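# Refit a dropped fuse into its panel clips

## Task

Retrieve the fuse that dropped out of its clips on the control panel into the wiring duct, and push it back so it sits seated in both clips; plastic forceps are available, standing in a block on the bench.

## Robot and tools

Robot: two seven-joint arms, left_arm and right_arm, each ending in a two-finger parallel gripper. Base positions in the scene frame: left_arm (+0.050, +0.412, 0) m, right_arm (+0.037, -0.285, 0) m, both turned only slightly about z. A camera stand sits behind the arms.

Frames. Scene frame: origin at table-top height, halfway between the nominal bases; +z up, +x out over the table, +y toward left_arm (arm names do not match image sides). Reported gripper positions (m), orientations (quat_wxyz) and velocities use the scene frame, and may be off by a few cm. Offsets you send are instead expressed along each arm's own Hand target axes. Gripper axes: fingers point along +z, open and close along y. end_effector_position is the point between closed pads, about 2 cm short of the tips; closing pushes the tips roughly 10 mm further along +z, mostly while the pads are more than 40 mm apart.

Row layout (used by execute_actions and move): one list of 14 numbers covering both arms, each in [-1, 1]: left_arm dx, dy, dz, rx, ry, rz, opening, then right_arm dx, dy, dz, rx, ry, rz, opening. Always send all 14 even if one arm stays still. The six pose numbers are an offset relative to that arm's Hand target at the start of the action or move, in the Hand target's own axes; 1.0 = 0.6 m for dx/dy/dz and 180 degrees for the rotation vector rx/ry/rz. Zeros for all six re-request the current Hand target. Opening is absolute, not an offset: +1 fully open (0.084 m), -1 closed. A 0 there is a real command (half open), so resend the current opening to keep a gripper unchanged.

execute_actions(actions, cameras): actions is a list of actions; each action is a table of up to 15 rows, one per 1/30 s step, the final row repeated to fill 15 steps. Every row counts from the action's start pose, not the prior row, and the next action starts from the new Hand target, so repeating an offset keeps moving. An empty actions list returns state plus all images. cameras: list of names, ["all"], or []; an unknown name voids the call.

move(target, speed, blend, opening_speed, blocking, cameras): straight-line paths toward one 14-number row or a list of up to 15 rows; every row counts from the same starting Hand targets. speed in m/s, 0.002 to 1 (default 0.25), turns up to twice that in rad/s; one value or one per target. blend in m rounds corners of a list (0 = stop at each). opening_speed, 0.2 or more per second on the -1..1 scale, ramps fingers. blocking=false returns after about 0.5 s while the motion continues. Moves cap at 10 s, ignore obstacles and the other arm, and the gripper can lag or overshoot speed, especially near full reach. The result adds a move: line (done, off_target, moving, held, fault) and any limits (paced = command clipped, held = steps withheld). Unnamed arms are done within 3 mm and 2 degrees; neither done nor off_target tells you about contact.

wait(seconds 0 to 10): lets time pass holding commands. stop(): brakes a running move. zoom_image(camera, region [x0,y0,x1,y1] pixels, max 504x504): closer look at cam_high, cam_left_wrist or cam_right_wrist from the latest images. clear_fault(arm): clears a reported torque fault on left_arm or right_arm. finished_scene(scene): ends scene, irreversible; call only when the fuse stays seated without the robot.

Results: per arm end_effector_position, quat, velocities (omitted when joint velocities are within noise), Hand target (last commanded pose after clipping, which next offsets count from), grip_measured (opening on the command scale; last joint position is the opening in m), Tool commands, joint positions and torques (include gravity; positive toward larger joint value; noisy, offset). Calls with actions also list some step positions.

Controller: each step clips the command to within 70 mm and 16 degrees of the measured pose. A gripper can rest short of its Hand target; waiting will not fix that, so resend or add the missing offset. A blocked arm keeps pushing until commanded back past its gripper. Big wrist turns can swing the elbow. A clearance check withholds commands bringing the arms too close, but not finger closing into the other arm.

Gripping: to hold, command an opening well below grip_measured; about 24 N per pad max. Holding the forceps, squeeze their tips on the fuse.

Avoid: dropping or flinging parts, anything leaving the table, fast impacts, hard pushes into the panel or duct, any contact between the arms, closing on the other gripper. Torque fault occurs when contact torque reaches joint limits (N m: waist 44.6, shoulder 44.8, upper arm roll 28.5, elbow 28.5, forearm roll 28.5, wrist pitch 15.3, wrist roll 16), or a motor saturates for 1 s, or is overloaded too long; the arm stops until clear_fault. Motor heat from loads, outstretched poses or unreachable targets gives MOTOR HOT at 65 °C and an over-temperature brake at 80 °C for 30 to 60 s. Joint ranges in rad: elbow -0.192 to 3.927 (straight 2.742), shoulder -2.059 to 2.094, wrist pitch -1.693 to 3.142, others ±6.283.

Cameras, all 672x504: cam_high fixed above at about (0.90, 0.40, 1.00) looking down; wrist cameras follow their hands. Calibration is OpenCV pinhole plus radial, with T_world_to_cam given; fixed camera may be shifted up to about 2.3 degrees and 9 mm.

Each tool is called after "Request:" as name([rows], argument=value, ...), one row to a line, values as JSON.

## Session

Request:
execute_actions(actions=[])

Request:
zoom_image(camera="cam_high", region=[220, 220, 450, 400])

Scene clock: 0.00 s.
left_arm: end_effector_position=(+0.7081, +0.3049, +0.2353) grip_measured=+1.00 end_effector_quat_wxyz=(-0.366, +0.679, -0.066, +0.633) | right_arm: end_effector_position=(+0.1319, -0.6509, +0.3948) grip_measured=+1.00 end_effector_quat_wxyz=(-0.488, +0.688, +0.257, +0.472)
Joint positions: left_arm=[-0.201 0.461 -0.192 1.108 2.266 1.264 -1.973 0.084] | right_arm=[-1.462 0.693 -0.34 2.051 0.907 2.808 -2.019 0.084]
Joint velocities: within noise
Joint torques (N m): no reading
Hand target: left_arm +0.7081, +0.3049, +0.2353; -0.366, +0.679, -0.066, +0.633 | right_arm +0.1319, -0.6509, +0.3948; -0.488, +0.688, +0.257, +0.472
Tool commands: left_gripper/opening=+1.0 right_gripper/opening=+1.0
camera_calibration:
cam_left_wrist: T_world_to_cam=[[0.369078, -0.722339, -0.584814, 0.129529], [-0.184462, 0.559788, -0.807843, 0.221848], [0.910909, 0.406033, 0.0733618, -0.655505], [0, 0, 0, 1]] pos_world=[0.590222, 0.235533, 0.303057]
cam_right_wrist: T_world_to_cam=[[0.820161, -0.391002, -0.417676, -0.168757], [-0.410704, 0.10589, -0.905599, 0.554025], [0.398319, 0.914278, -0.0737395, 0.701291], [0, 0, 0, 1]] pos_world=[0.0866115, -0.765826, 0.482951]

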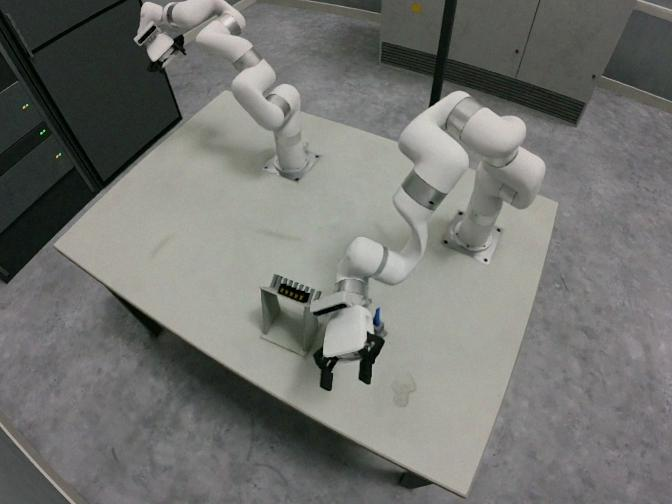

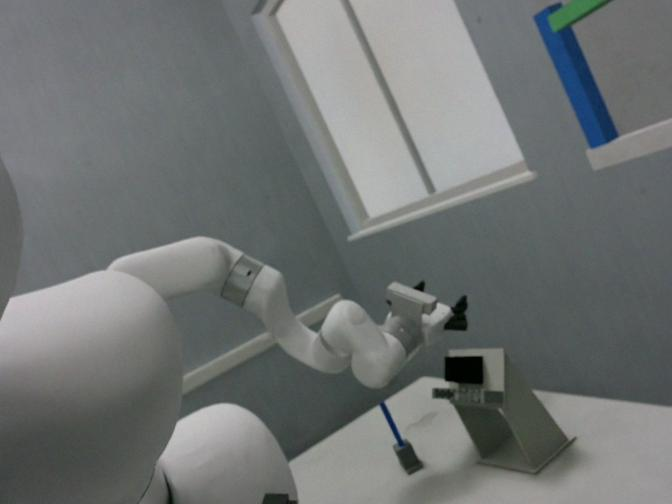

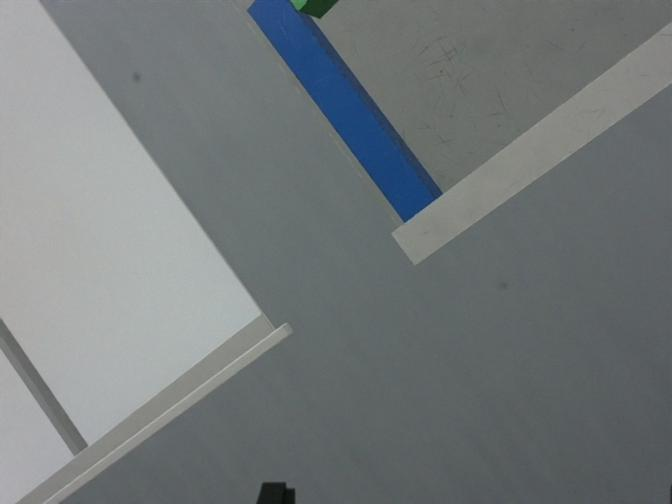

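Scaled by 2.191 from the camera's 672x504 image, which has a finer 960x720 frame.

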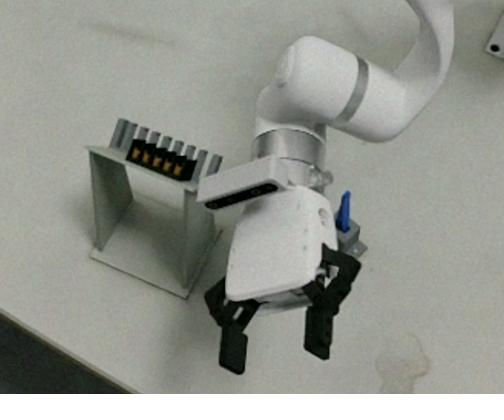

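Request:
move([
  [0.162,-0.116,0.014,0,0,0,1,0,0,0,0,0,0,1],
  [0.3147,-0.049,-0.6115,-0.2617,-0.4526,-0.0472,1,0,0,0,0,0,0,1],
], cameras=["all"], blend=0.05, speed=0.3)

Scene clock: 34.20 s.
left_arm: end_effector_position=(+0.3994, +0.0703, +0.3802) grip_measured=+1.00 end_effector_quat_wxyz=(+0.000, +1.000, -0.001, +0.000) | right_arm: end_effector_position=(+0.1319, -0.6509, +0.3948) grip_measured=+1.00 end_effector_quat_wxyz=(-0.488, +0.688, +0.257, +0.472)
Joint positions: left_arm=[-0.353 0.062 -0.404 1.621 0.024 1.563 -0.791 0.084] | right_arm=[-1.462 0.693 -0.34 2.051 0.907 2.808 -2.019 0.084]
Joint torques (N m): left_arm=[2.8 -20.68 0.34 14.1 -4.64 -0.36 -1.77] | right_arm=[0.92 -33.98 -1.5 16.98 2.19 1.33 -0.04]
Hand target: left_arm +0.3996, +0.0704, +0.3802; +0.000, +1.000, +0.000, +0.000 | right_arm +0.1319, -0.6509, +0.3948; -0.488, +0.688, +0.257, +0.472
Off the commanded pose: left_arm 0.000 m, 0 deg | right_arm 0.000 m, 0 deg.
move: done
camera_calibration:
cam_left_wrist: T_world_to_cam=[[-0.00701005, -0.999966, 0.00427577, 0.104514], [-0.999947, 0.00697734, -0.00761631, 0.473548], [0.00758622, -0.00432893, -0.999962, 0.507955], [0, 0, 0, 1]] pos_world=[0.470402, 0.103405, 0.511095]
cam_right_wrist: T_world_to_cam=[[0.820161, -0.391002, -0.417676, -0.168757], [-0.410704, 0.10589, -0.905599, 0.554025], [0.398319, 0.914278, -0.0737395, 0.701291], [0, 0, 0, 1]] pos_world=[0.0866115, -0.765826, 0.482951]

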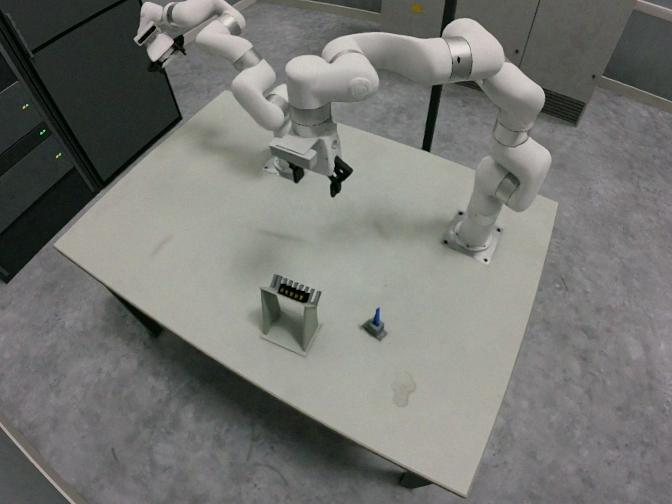

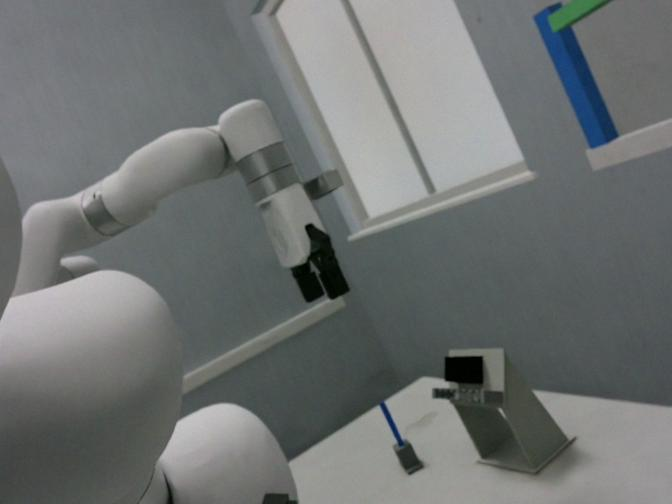

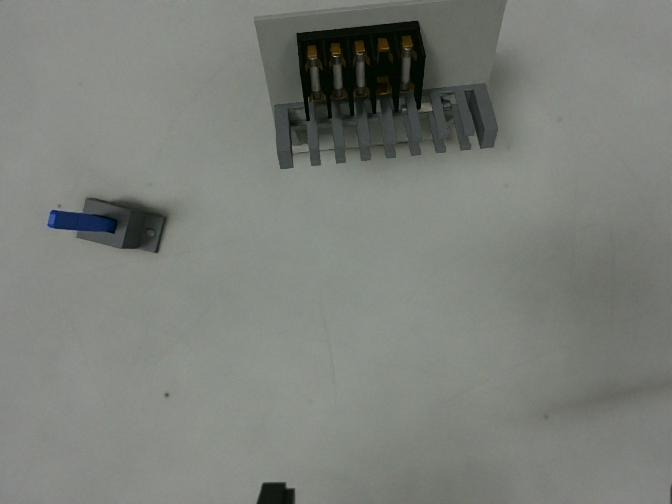

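Request:
zoom_image(camera="cam_right_wrist", region=[240, 0, 520, 180])

Request:
zoom_image(camera="cam_right_wrist", region=[40, 180, 180, 270])

Scaled by 1.800 from the camera's 672x504 image, which has a finer 960x720 frame.

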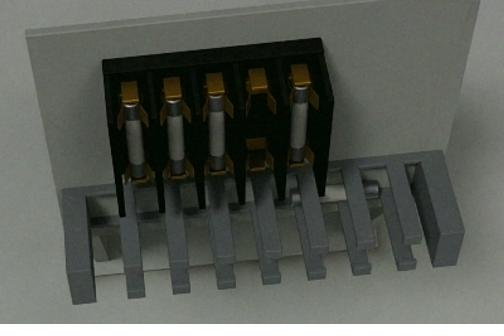

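Scaled by 3.600 from the camera's 672x504 image, which has a finer 960x720 frame.

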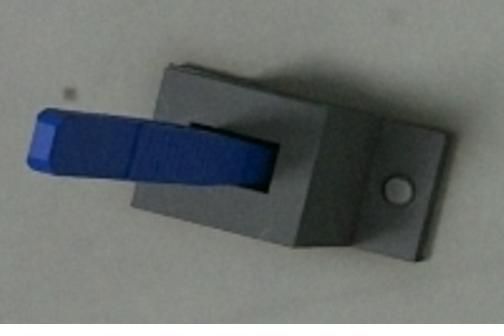

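Request:
move(target=[0.1423,-0.341,0.3003,0,0,0.0722,1,-0.083,0.193,0.58,0,0,0,1], cameras=["cam_right_wrist"], speed=0.3)

Request:
zoom_image(camera="cam_right_wrist", region=[320, 324, 520, 504])

Scene clock: 67.53 s.
left_arm: end_effector_position=(+0.4852, +0.2748, +0.1999) grip_measured=+1.00 end_effector_quat_wxyz=(+0.000, +0.994, -0.114, +0.000) | right_arm: end_effector_position=(+0.3438, -0.3731, +0.2727) grip_measured=+1.00 end_effector_quat_wxyz=(-0.487, +0.688, +0.257, +0.472)
Joint positions: left_arm=[-0.117 -0.021 -0.151 1.01 -0.004 1.03 -0.074 0.084] | right_arm=[-0.879 0.011 -0.17 0.738 1.013 1.916 -2.097 0.084]
Joint torques (N m): left_arm=[3.43 -19.89 4.36 9.26 -4.71 -2.56 1.97] | right_arm=[6.06 -13.84 2.91 12.99 6.19 -0.37 -0.93]
Hand target: left_arm +0.4852, +0.2748, +0.1998; +0.000, +0.994, -0.114, +0.000 | right_arm +0.3438, -0.3731, +0.2726; -0.488, +0.688, +0.257, +0.472
Off the commanded pose: left_arm 0.000 m, 0 deg | right_arm 0.000 m, 0 deg.
move: done
camera_calibration:
cam_right_wrist: T_world_to_cam=[[0.820127, -0.39112, -0.417633, -0.285032], [-0.410693, 0.10583, -0.905611, 0.500945], [0.3984, 0.914235, -0.0738363, 0.35388], [0, 0, 0, 1]] pos_world=[0.298511, -0.488026, 0.360752]
Images, in order (width x height): cam_right_wrist 672x504.

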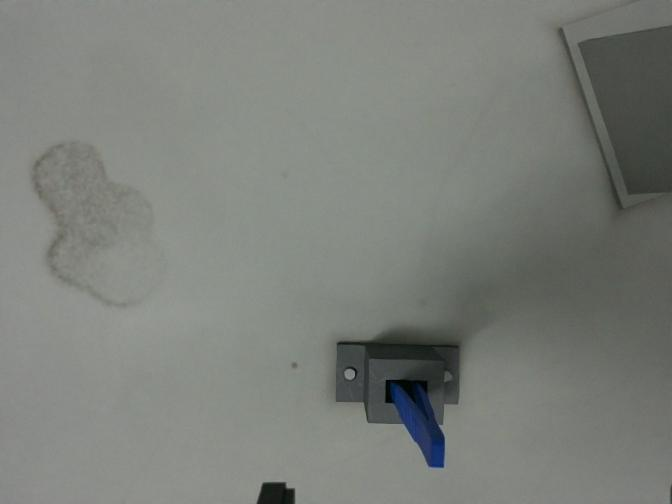

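Scaled by 2.520 from the camera's 672x504 image, which has a finer 960x720 frame.

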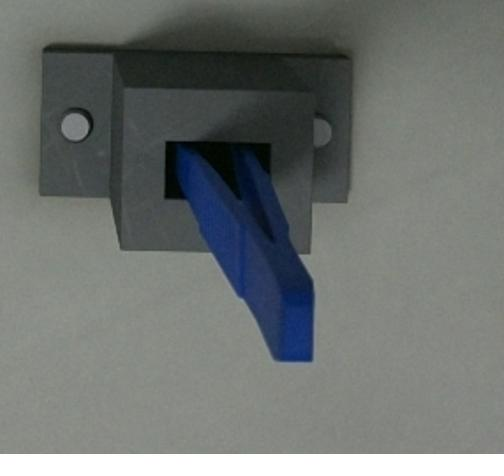

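Request:
move(target=[0,0,0.198,0,0,0.008,0,-0.083,0.193,0.579,0.0241,-0.1863,-0.1605,1], speed=0.2)

Request:
move(target=[0,0,0,0,0,0,-1,0,0,0,0,0,0,1], opening_speed=0.7, cameras=["all"])

Request:
zoom_image(camera="cam_left_wrist", region=[180, 40, 480, 340])

Scene clock: 85.73 s.
left_arm: end_effector_position=(+0.4852, +0.2747, +0.0811) grip_measured=-0.01 end_effector_quat_wxyz=(+0.000, +0.992, -0.126, +0.000) | right_arm: end_effector_position=(+0.5554, -0.0959, +0.1505) grip_measured=+1.00 end_effector_quat_wxyz=(-0.287, +0.690, +0.564, +0.351)
Joint positions: left_arm=[-0.121 0.173 -0.148 0.864 0.039 0.692 -0.081 0.044] | right_arm=[-0.269 0.307 0.37 1.032 1.182 0.871 -2.173 0.084]
Joint torques (N m): left_arm=[-4.8 -22.9 3.67 7.87 4.86 -2.57 -1.82] | right_arm=[5.99 -20.01 3.87 21.26 -3.95 -1.79 0.96]
Hand target: left_arm +0.4852, +0.2747, +0.0810; +0.000, +0.992, -0.126, +0.000 | right_arm +0.5554, -0.0958, +0.1505; -0.287, +0.690, +0.564, +0.351
Off the commanded pose: left_arm 0.000 m, 0 deg | right_arm 0.000 m, 0 deg.
move: done

Scene clock: 87.37 s.
left_arm: end_effector_position=(+0.4852, +0.2747, +0.0810) grip_measured=-0.87 end_effector_quat_wxyz=(+0.000, +0.992, -0.126, +0.000) | right_arm: end_effector_position=(+0.5554, -0.0958, +0.1505) grip_measured=+1.00 end_effector_quat_wxyz=(-0.287, +0.690, +0.564, +0.351)
Joint positions: left_arm=[-0.121 0.173 -0.148 0.864 0.039 0.692 -0.081 0.006] | right_arm=[-0.269 0.307 0.37 1.032 1.182 0.871 -2.173 0.084]
Joint torques (N m): left_arm=[-4.36 -23.02 3.58 7.57 4.67 -2.46 -1.61] | right_arm=[6.34 -20.88 4.23 21.44 -3.77 -1.7 0.99]
Hand target: left_arm +0.4852, +0.2747, +0.0810; +0.000, +0.992, -0.126, +0.000 | right_arm +0.5554, -0.0958, +0.1505; -0.287, +0.690, +0.564, +0.351
Off the commanded pose: left_arm 0.000 m, 0 deg | right_arm 0.000 m, 0 deg.
move: done
camera_calibration:
cam_left_wrist: T_world_to_cam=[[-0.255721, -0.966742, 0.0041724, 0.422359], [-0.966729, 0.255684, -0.00776491, 0.471201], [0.00643985, -0.00601923, -0.999961, 0.210108], [0, 0, 0, 1]] pos_world=[0.562177, 0.289099, 0.211996]
cam_right_wrist: T_world_to_cam=[[0.981781, -0.189893, 0.00678943, -0.535463], [-0.105654, -0.575249, -0.811126, 0.198952], [0.157933, 0.795631, -0.584831, 0.206097], [0, 0, 0, 1]] pos_world=[0.514178, -0.151211, 0.285542]

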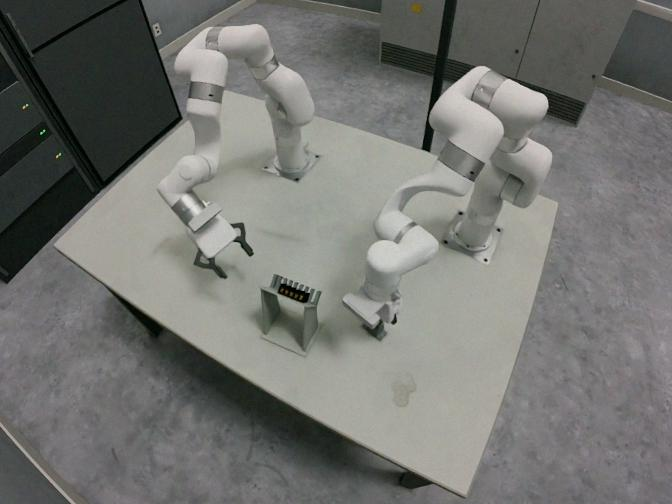

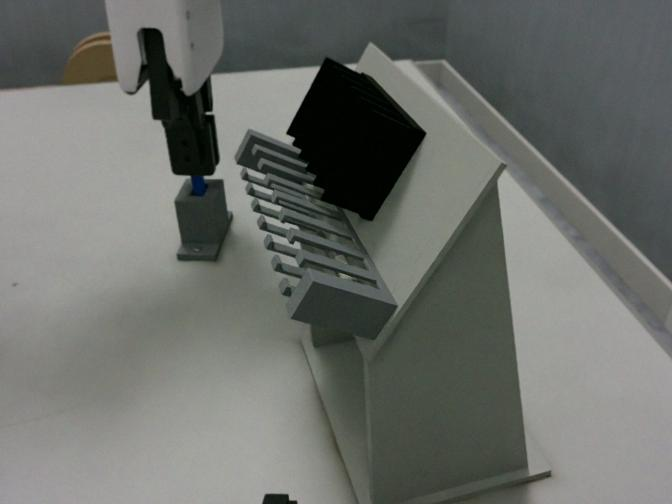

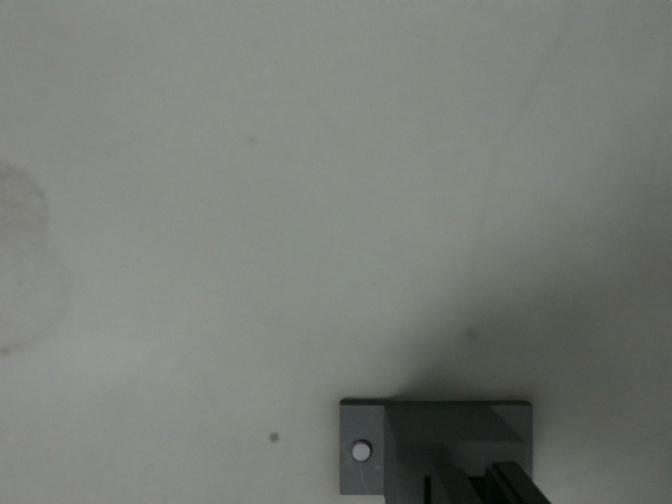

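Scaled by 1.680 from the camera's 672x504 image, which has a finer 960x720 frame.

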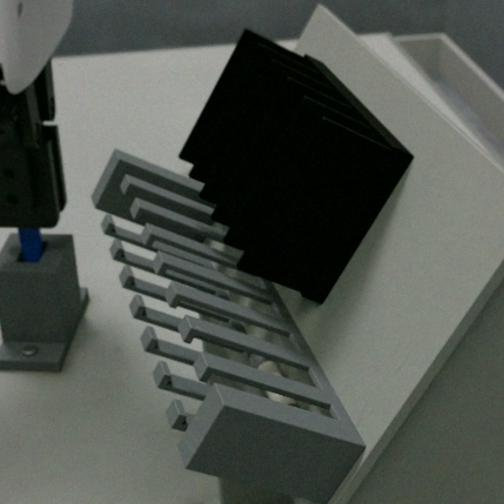

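Request:
move([
  [0,0,-0.2,0,0,0,-1,0,0,0,0,0,0,1],
  [-0.126,0.2127,-0.2317,0.0657,0.3373,-0.1106,-1,0,0,0,0,0,0,1],
  [0.0343,0.4358,-0.0532,0.0657,0.3373,-0.1106,-1,0,0,0,0,0,0,1],
], cameras=["cam_left_wrist","cam_right_wrist"], blend=0.02)

Request:
zoom_image(camera="cam_right_wrist", region=[300, 190, 440, 280])

Request:
zoom_image(camera="cam_right_wrist", region=[100, 30, 520, 330])

Scene clock: 123.27 s.
left_arm: end_effector_position=(+0.4397, +0.0164, +0.1132) grip_measured=-0.87 end_effector_quat_wxyz=(-0.033, +0.857, +0.057, +0.510) | right_arm: end_effector_position=(+0.5554, -0.0958, +0.1505) grip_measured=+1.00 end_effector_quat_wxyz=(-0.287, +0.690, +0.564, +0.351)
Joint positions: left_arm=[0.938 -1.011 -1.856 0.882 0.445 0.249 -1.851 0.006] | right_arm=[-0.269 0.307 0.37 1.032 1.182 0.871 -2.173 0.084]
Joint torques (N m): left_arm=[3.58 17.05 16.72 7.63 -3.93 0.78 1.83] | right_arm=[6.1 -21.05 4.43 21.06 -3.45 -0.97 0.94]
Hand target: left_arm +0.4397, +0.0164, +0.1132; -0.033, +0.857, +0.057, +0.510 | right_arm +0.5554, -0.0958, +0.1505; -0.287, +0.690, +0.564, +0.351
Off the commanded pose: left_arm 0.000 m, 0 deg | right_arm 0.000 m, 0 deg.
move: done
camera_calibration:
cam_left_wrist: T_world_to_cam=[[0.126305, -0.991989, -0.00201338, -0.00596775], [-0.466987, -0.0576681, -0.882382, 0.377891], [0.875197, 0.112389, -0.47053, -0.202916], [0, 0, 0, 1]] pos_world=[0.354815, 0.0386779, 0.237954]
cam_right_wrist: T_world_to_cam=[[0.981781, -0.189893, 0.00678943, -0.535463], [-0.105654, -0.575249, -0.811126, 0.198952], [0.157933, 0.795631, -0.584831, 0.206097], [0, 0, 0, 1]] pos_world=[0.514178, -0.151211, 0.285542]
Images, in order (width x height): cam_left_wrist 672x504, cam_right_wrist 672x504.

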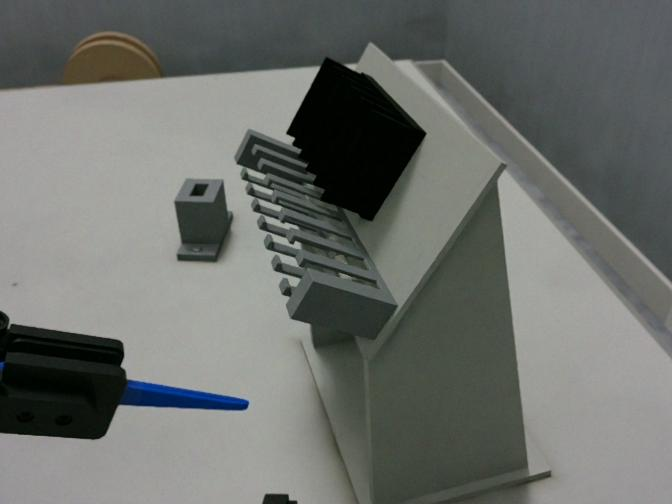

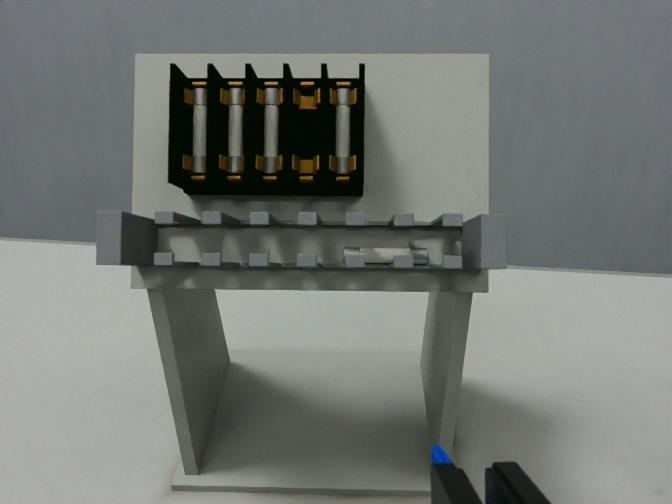

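Scaled by 3.600 from the camera's 672x504 image, which has a finer 960x720 frame.

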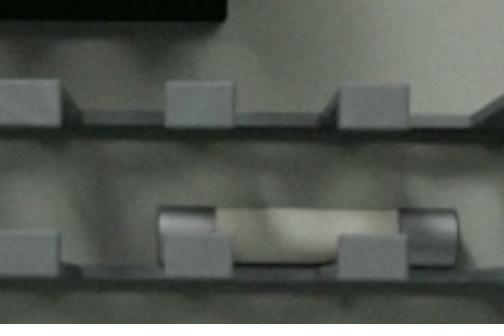

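Scaled by 1.200 from the camera's 672x504 image, which has a finer 960x720 frame.

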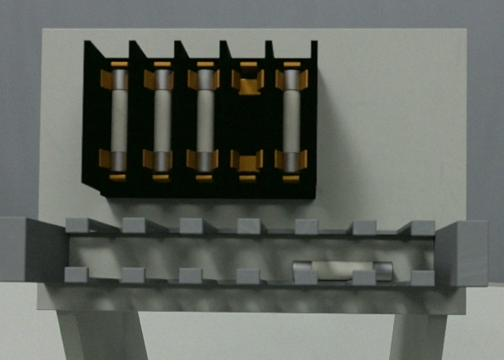

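Request:
zoom_image(camera="cam_right_wrist", region=[400, 424, 560, 504])

Request:
zoom_image(camera="cam_left_wrist", region=[0, 300, 270, 460])

Scaled by 3.150 from the camera's 672x504 image, which has a finer 960x720 frame.

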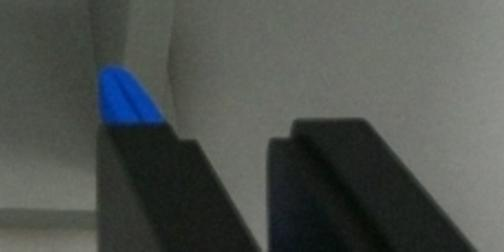

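Scaled by 1.867 from the camera's 672x504 image, which has a finer 960x720 frame.

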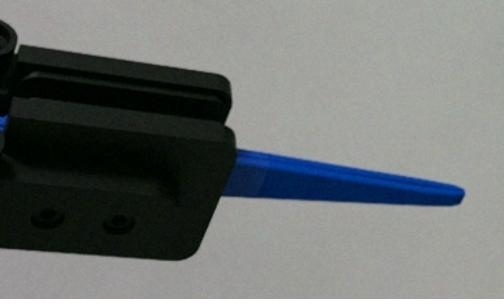

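Request:
move([
  [0.05,0,-0.1,0,0,0,-1,0,0,0,0,0,0,1],
  [0.2085,-0.0352,-0.0108,0.1306,-0.1306,-0.4875,-0.8,0,0,0,0,0,0,1],
], cameras=["all"])

Request:
zoom_image(camera="cam_left_wrist", region=[150, 60, 430, 340])

Request:
zoom_image(camera="cam_right_wrist", region=[360, 374, 520, 504])

Scene clock: 187.40 s.
left_arm: end_effector_position=(+0.4904, +0.0446, +0.2262) grip_measured=-0.82 end_effector_quat_wxyz=(+0.179, +0.634, +0.724, +0.204) | right_arm: end_effector_position=(+0.5554, -0.0958, +0.1505) grip_measured=+1.00 end_effector_quat_wxyz=(-0.287, +0.690, +0.564, +0.351)
Joint positions: left_arm=[1.095 -0.573 -1.728 1.119 -0.214 0.665 -2.361 0.008] | right_arm=[-0.269 0.307 0.37 1.032 1.182 0.871 -2.173 0.084]
Joint torques (N m): left_arm=[4.32 23.31 10.1 12.57 -4.66 -0.82 -1.62] | right_arm=[5.02 -20.94 4.23 21.14 -3.7 -0.83 1.04]
Hand target: left_arm +0.4904, +0.0446, +0.2262; +0.179, +0.634, +0.724, +0.204 | right_arm +0.5554, -0.0958, +0.1505; -0.287, +0.690, +0.564, +0.351
Off the commanded pose: left_arm 0.000 m, 0 deg | right_arm 0.000 m, 0 deg.
move: done
camera_calibration:
cam_left_wrist: T_world_to_cam=[[0.843927, 0.107043, 0.525671, -0.504505], [0.130903, -0.991361, -0.00828255, 0.0536557], [0.520243, 0.0758017, -0.850648, 0.0643498], [0, 0, 0, 1]] pos_world=[0.385264, 0.102318, 0.320387]
cam_right_wrist: T_world_to_cam=[[0.981781, -0.189893, 0.00678943, -0.535463], [-0.105654, -0.575249, -0.811126, 0.198952], [0.157933, 0.795631, -0.584831, 0.206097], [0, 0, 0, 1]] pos_world=[0.514178, -0.151211, 0.285542]

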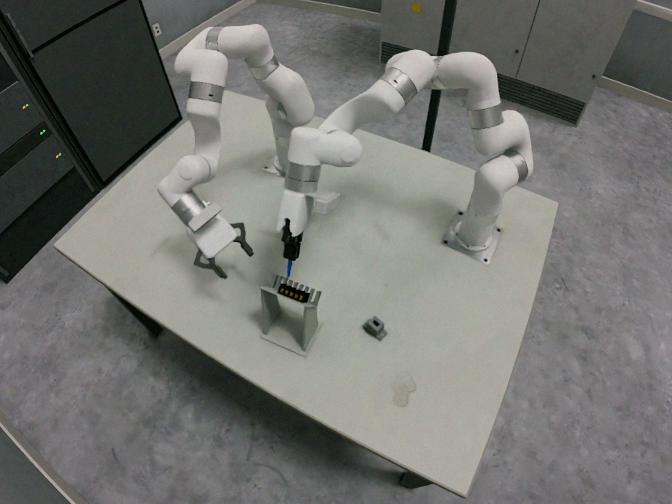

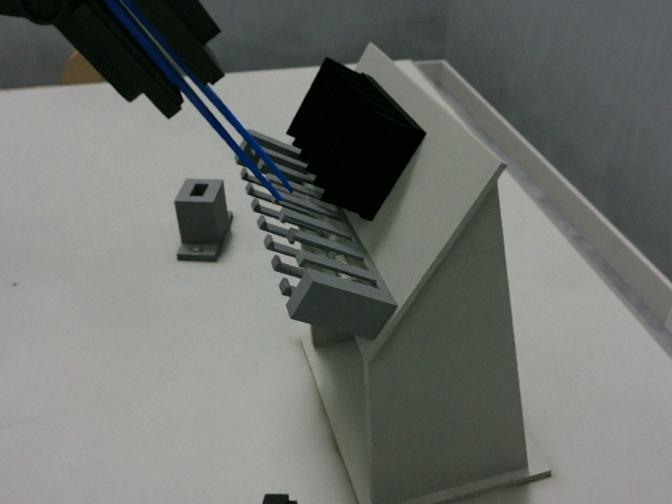

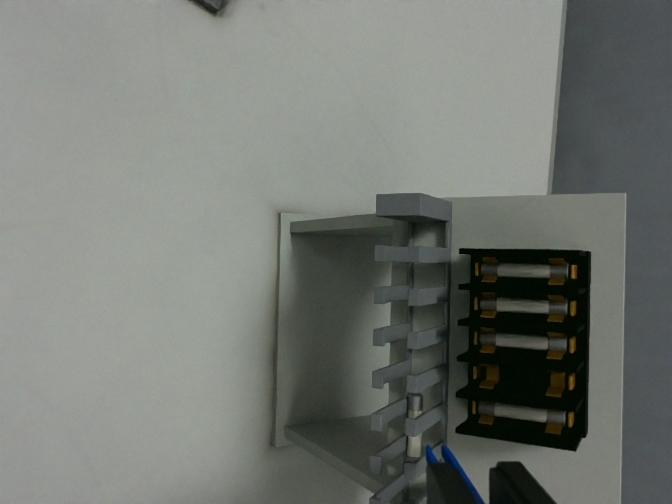

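Scaled by 1.800 from the camera's 672x504 image, which has a finer 960x720 frame.

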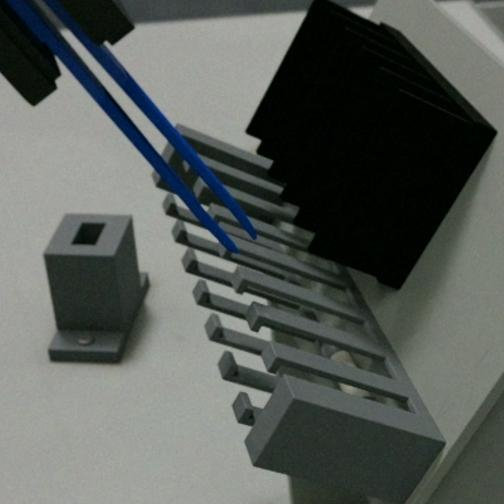

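Scaled by 3.150 from the camera's 672x504 image, which has a finer 960x720 frame.

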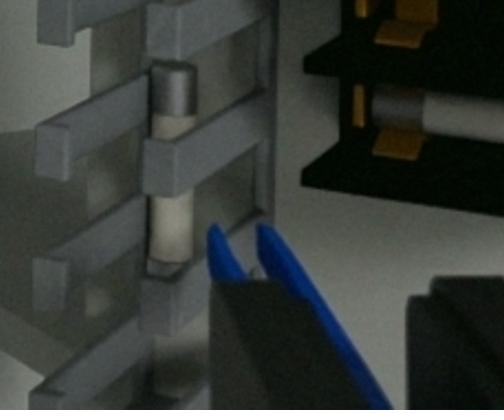

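Request:
move([
  [-0.004,-0.002,0.0,0,0,0,-0.8,0,0,0,0,0,0,1],
  [-0.004,-0.002,0.05,0,0,0,-0.8,0,0,0,0,0,0,1],
], cameras=["cam_left_wrist","cam_right_wrist"], speed=0.07)

Request:
zoom_image(camera="cam_left_wrist", region=[235, 180, 385, 300])

Request:
zoom_image(camera="cam_right_wrist", region=[380, 374, 520, 504])

Scene clock: 219.00 s.
left_arm: end_effector_position=(+0.5052, +0.0441, +0.2000) grip_measured=-0.82 end_effector_quat_wxyz=(+0.179, +0.634, +0.724, +0.204) | right_arm: end_effector_position=(+0.5554, -0.0958, +0.1505) grip_measured=+1.00 end_effector_quat_wxyz=(-0.287, +0.690, +0.564, +0.351)
Joint positions: left_arm=[1.21 -0.606 -1.834 1.126 -0.253 0.604 -2.339 0.008] | right_arm=[-0.269 0.307 0.37 1.032 1.182 0.871 -2.173 0.084]
Joint torques (N m): left_arm=[3.24 15.36 10.5 12.06 -4.75 -2.94 1.82] | right_arm=[5.25 -21.21 4.35 21.07 -3.81 -0.35 0.93]
Hand target: left_arm +0.5053, +0.0441, +0.2000; +0.179, +0.634, +0.724, +0.204 | right_arm +0.5554, -0.0958, +0.1505; -0.287, +0.690, +0.564, +0.351
Off the commanded pose: left_arm 0.000 m, 0 deg | right_arm 0.000 m, 0 deg.
move: done
camera_calibration:
cam_left_wrist: T_world_to_cam=[[0.843932, 0.107044, 0.525661, -0.503168], [0.130851, -0.991368, -0.00819829, 0.0510025], [0.520246, 0.0757022, -0.850654, 0.0344113], [0, 0, 0, 1]] pos_world=[0.400064, 0.101818, 0.294186]
cam_right_wrist: T_world_to_cam=[[0.981781, -0.189893, 0.00678943, -0.535463], [-0.105654, -0.575249, -0.811126, 0.198952], [0.157933, 0.795631, -0.584831, 0.206097], [0, 0, 0, 1]] pos_world=[0.514178, -0.151211, 0.285542]
Images, in order (width x height): cam_left_wrist 672x504, cam_right_wrist 672x504.

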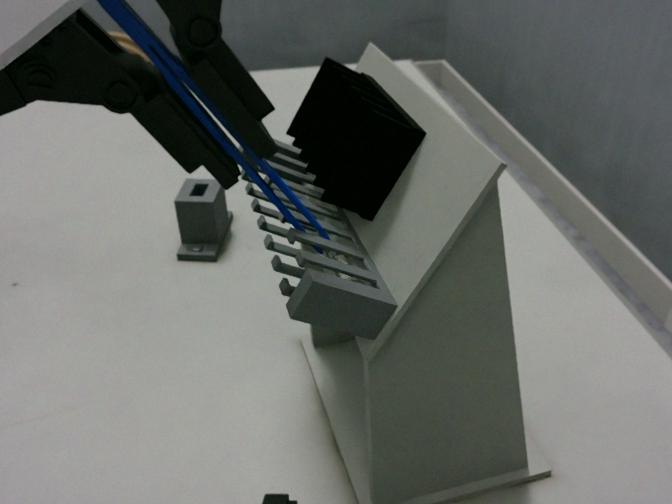

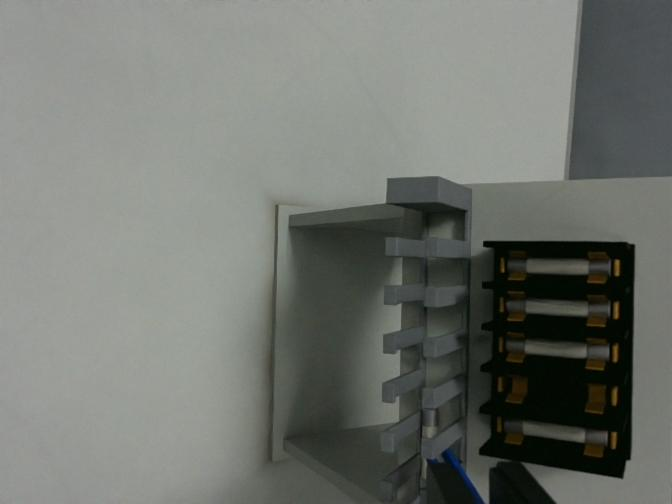

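Scaled by 3.360 from the camera's 672x504 image, which has a finer 960x720 frame.

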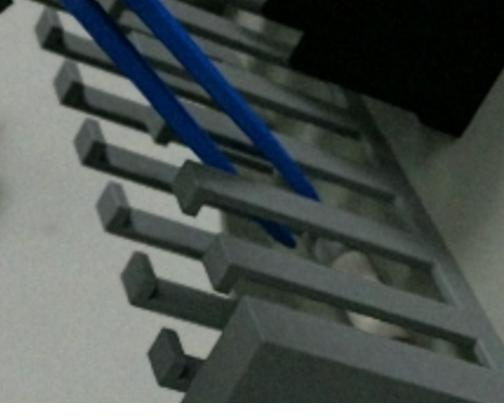

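Scaled by 3.600 from the camera's 672x504 image, which has a finer 960x720 frame.

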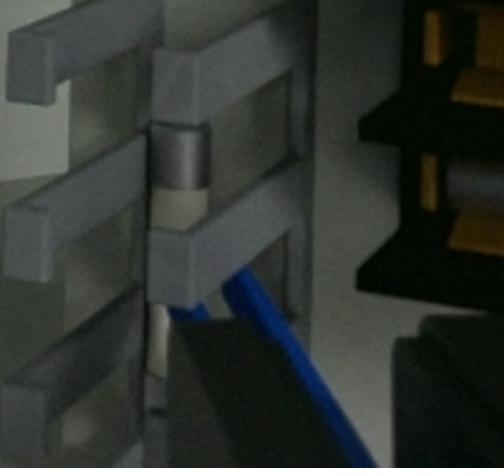

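Request:
move([
  [0,0,0,0,0,0,-0.73,0,0,0,0,0,0,1],
  [0,0.0,0.018,0,0,0,-0.73,0,0,0,0,0,0,1],
], cameras=["cam_left_wrist","cam_right_wrist"], speed=0.04)

Request:
zoom_image(camera="cam_left_wrist", region=[265, 200, 385, 300])

Request:
zoom_image(camera="cam_right_wrist", region=[380, 374, 520, 504])

Scene clock: 242.90 s.
left_arm: end_effector_position=(+0.5108, +0.0449, +0.1908) grip_measured=-0.75 end_effector_quat_wxyz=(+0.179, +0.634, +0.724, +0.204) | right_arm: end_effector_position=(+0.5554, -0.0958, +0.1505) grip_measured=+1.00 end_effector_quat_wxyz=(-0.287, +0.690, +0.564, +0.351)
Joint positions: left_arm=[1.25 -0.618 -1.869 1.129 -0.267 0.583 -2.329 0.011] | right_arm=[-0.269 0.307 0.37 1.032 1.182 0.871 -2.173 0.084]
Joint torques (N m): left_arm=[3.78 16.57 10.66 11.93 -4.94 -2.88 1.97] | right_arm=[4.46 -21.42 4.09 21 -3.54 -0.56 0.69]
Hand target: left_arm +0.5109, +0.0449, +0.1908; +0.179, +0.634, +0.724, +0.204 | right_arm +0.5554, -0.0958, +0.1505; -0.287, +0.690, +0.564, +0.351
Off the commanded pose: left_arm 0.000 m, 0 deg | right_arm 0.000 m, 0 deg.
move: done
camera_calibration:
cam_left_wrist: T_world_to_cam=[[0.843883, 0.107038, 0.525742, -0.503146], [0.130898, -0.991361, -0.00827142, 0.0509885], [0.520315, 0.0757987, -0.850604, 0.0235593], [0, 0, 0, 1]] pos_world=[0.405664, 0.102618, 0.284987]
cam_right_wrist: T_world_to_cam=[[0.981781, -0.189893, 0.00678943, -0.535463], [-0.105654, -0.575249, -0.811126, 0.198952], [0.157933, 0.795631, -0.584831, 0.206097], [0, 0, 0, 1]] pos_world=[0.514178, -0.151211, 0.285542]
Images, in order (width x height): cam_left_wrist 672x504, cam_right_wrist 672x504.

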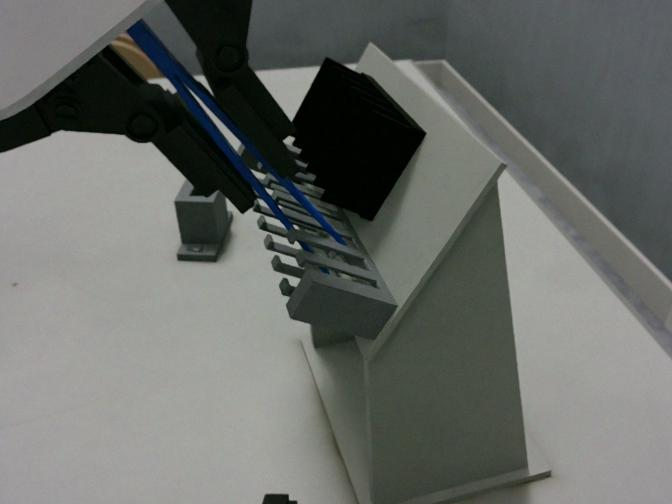

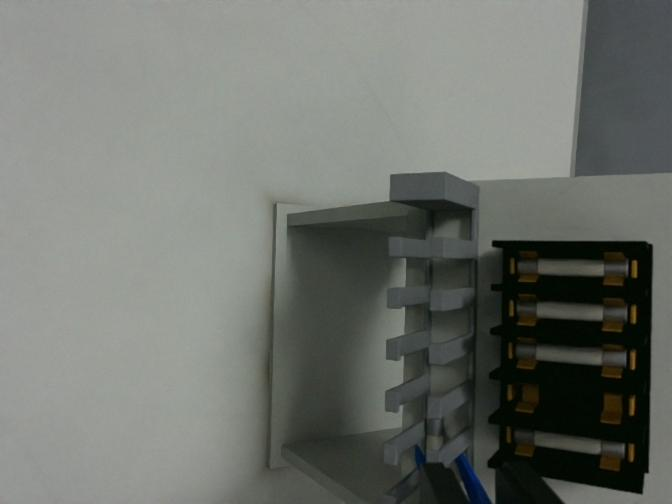

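Scaled by 4.200 from the camera's 672x504 image, which has a finer 960x720 frame.

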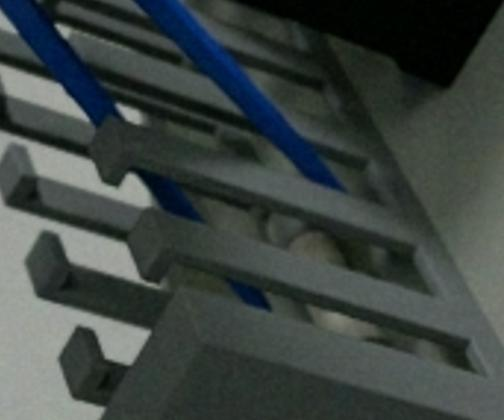

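Scaled by 3.600 from the camera's 672x504 image, which has a finer 960x720 frame.

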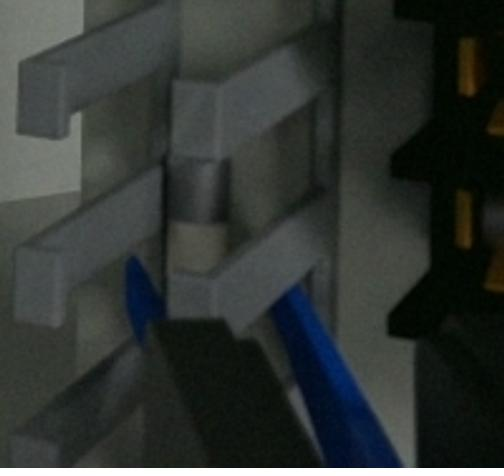

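Request:
move(target=[0,-0.0003,0.0045,0,0,0,-0.73,0,0,0,0,0,0,1], cameras=["cam_left_wrist","cam_right_wrist"], speed=0.03)

Request:
zoom_image(camera="cam_left_wrist", region=[265, 200, 385, 300])

Request:
zoom_image(camera="cam_right_wrist", region=[380, 374, 520, 504])

Scene clock: 276.27 s.
left_arm: end_effector_position=(+0.5121, +0.0450, +0.1884) grip_measured=-0.75 end_effector_quat_wxyz=(+0.179, +0.634, +0.724, +0.204) | right_arm: end_effector_position=(+0.5554, -0.0958, +0.1505) grip_measured=+1.00 end_effector_quat_wxyz=(-0.287, +0.690, +0.564, +0.351)
Joint positions: left_arm=[1.259 -0.621 -1.877 1.129 -0.271 0.577 -2.327 0.011] | right_arm=[-0.269 0.307 0.37 1.032 1.182 0.871 -2.173 0.084]
Joint torques (N m): left_arm=[4.02 17.06 10.68 12.03 -4.83 -2.96 1.95] | right_arm=[4.18 -20.9 4.26 20.9 -3.81 0.09 0.71]
Hand target: left_arm +0.5121, +0.0450, +0.1884; +0.179, +0.634, +0.724, +0.204 | right_arm +0.5554, -0.0958, +0.1505; -0.287, +0.690, +0.564, +0.351
Off the commanded pose: left_arm 0.000 m, 0 deg | right_arm 0.000 m, 0 deg.
move: done
camera_calibration:
cam_left_wrist: T_world_to_cam=[[0.843927, 0.107043, 0.525671, -0.50299], [0.130903, -0.991361, -0.00828255, 0.0508986], [0.520243, 0.0758017, -0.850648, 0.0208758], [0, 0, 0, 1]] pos_world=[0.406964, 0.102718, 0.282587]
cam_right_wrist: T_world_to_cam=[[0.981781, -0.189893, 0.00678943, -0.535463], [-0.105654, -0.575249, -0.811126, 0.198952], [0.157933, 0.795631, -0.584831, 0.206097], [0, 0, 0, 1]] pos_world=[0.514178, -0.151211, 0.285542]
Images, in order (width x height): cam_left_wrist 672x504, cam_right_wrist 672x504.

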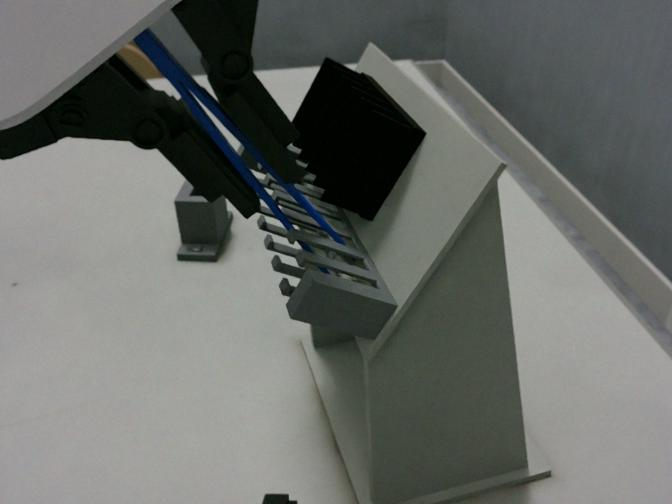

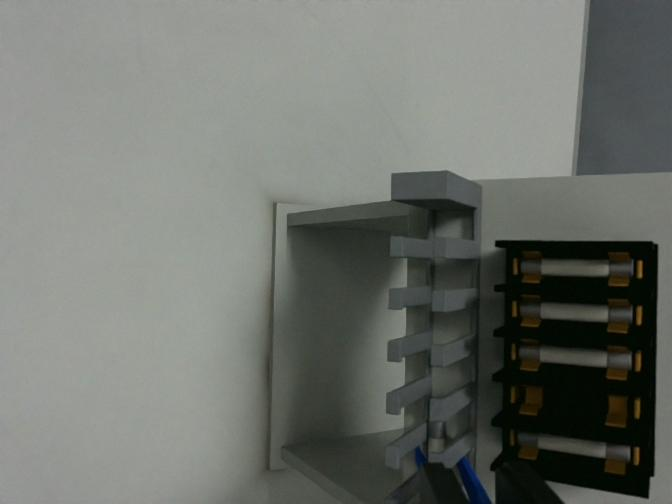

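Scaled by 4.200 from the camera's 672x504 image, which has a finer 960x720 frame.

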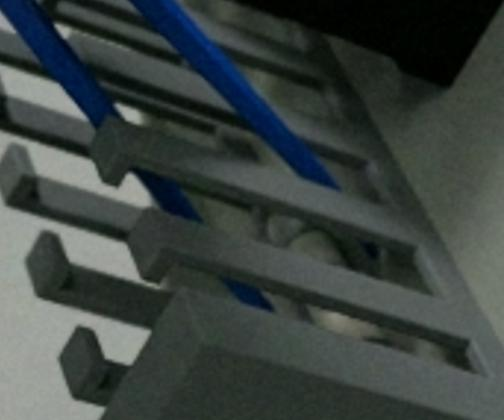

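Scaled by 3.600 from the camera's 672x504 image, which has a finer 960x720 frame.

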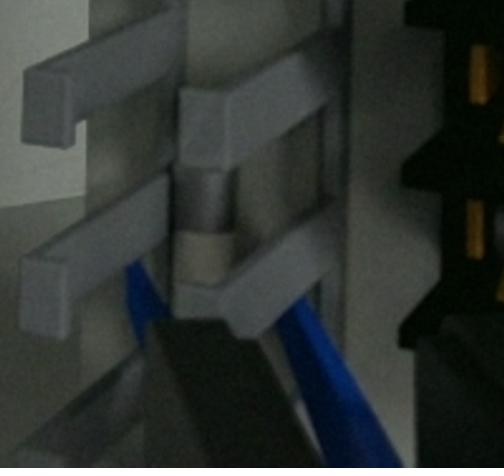

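Request:
move(target=[0,0,0.001,0,0,0,-1,0,0,0,0,0,0,1], opening_speed=0.3, cameras=["cam_left_wrist","cam_right_wrist"])

Request:
zoom_image(camera="cam_left_wrist", region=[265, 200, 385, 300])

Request:
zoom_image(camera="cam_right_wrist", region=[380, 374, 520, 504])

Scene clock: 285.70 s.
left_arm: end_effector_position=(+0.5124, +0.0451, +0.1879) grip_measured=-0.87 end_effector_quat_wxyz=(+0.179, +0.634, +0.724, +0.204) | right_arm: end_effector_position=(+0.5554, -0.0958, +0.1505) grip_measured=+1.00 end_effector_quat_wxyz=(-0.287, +0.690, +0.564, +0.351)
Joint positions: left_arm=[1.261 -0.622 -1.879 1.129 -0.272 0.576 -2.326 0.006] | right_arm=[-0.269 0.307 0.37 1.032 1.182 0.871 -2.173 0.084]
Joint torques (N m): left_arm=[3.8 16.99 10.44 11.73 -4.58 -2.94 1.95] | right_arm=[3.81 -21.9 4.03 20.86 -3.7 0.26 0.65]
Hand target: left_arm +0.5124, +0.0451, +0.1879; +0.179, +0.634, +0.724, +0.204 | right_arm +0.5554, -0.0958, +0.1505; -0.287, +0.690, +0.564, +0.351
Off the commanded pose: left_arm 0.000 m, 0 deg | right_arm 0.000 m, 0 deg.
move: done
camera_calibration:
cam_left_wrist: T_world_to_cam=[[0.843927, 0.107043, 0.525671, -0.502991], [0.130903, -0.991361, -0.00828255, 0.0509543], [0.520243, 0.0758017, -0.850648, 0.0202868], [0, 0, 0, 1]] pos_world=[0.407264, 0.102818, 0.282087]
cam_right_wrist: T_world_to_cam=[[0.981781, -0.189893, 0.00678943, -0.535463], [-0.105654, -0.575249, -0.811126, 0.198952], [0.157933, 0.795631, -0.584831, 0.206097], [0, 0, 0, 1]] pos_world=[0.514178, -0.151211, 0.285542]
Images, in order (width x height): cam_left_wrist 672x504, cam_right_wrist 672x504.

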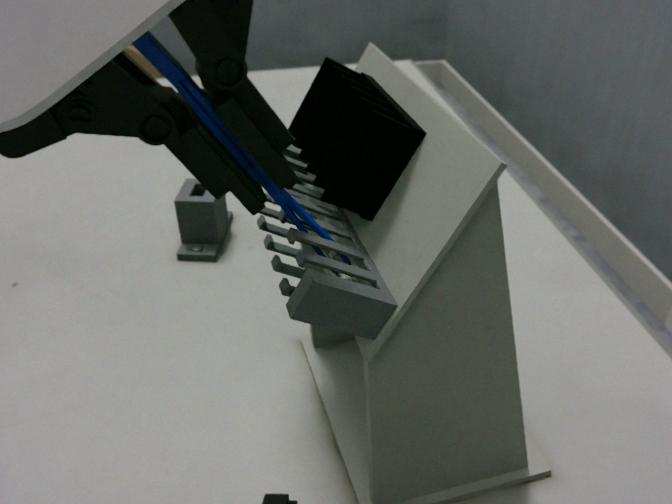

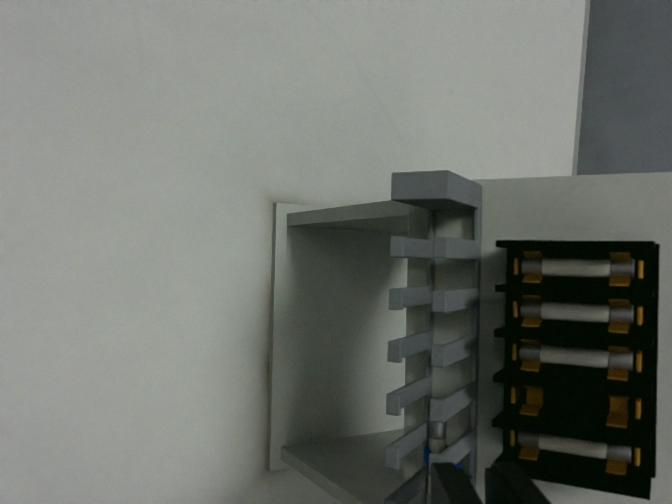

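Scaled by 4.200 from the camera's 672x504 image, which has a finer 960x720 frame.

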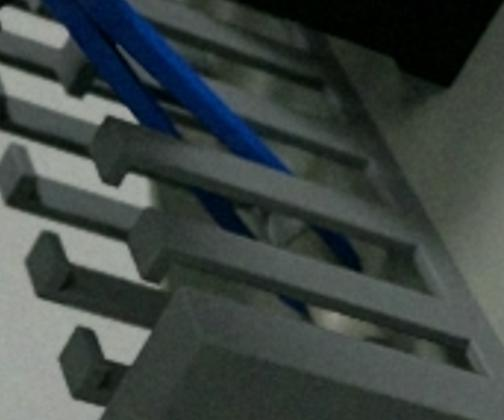

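Scaled by 3.600 from the camera's 672x504 image, which has a finer 960x720 frame.

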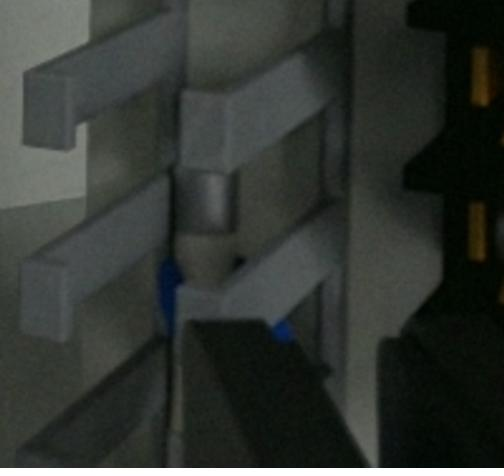

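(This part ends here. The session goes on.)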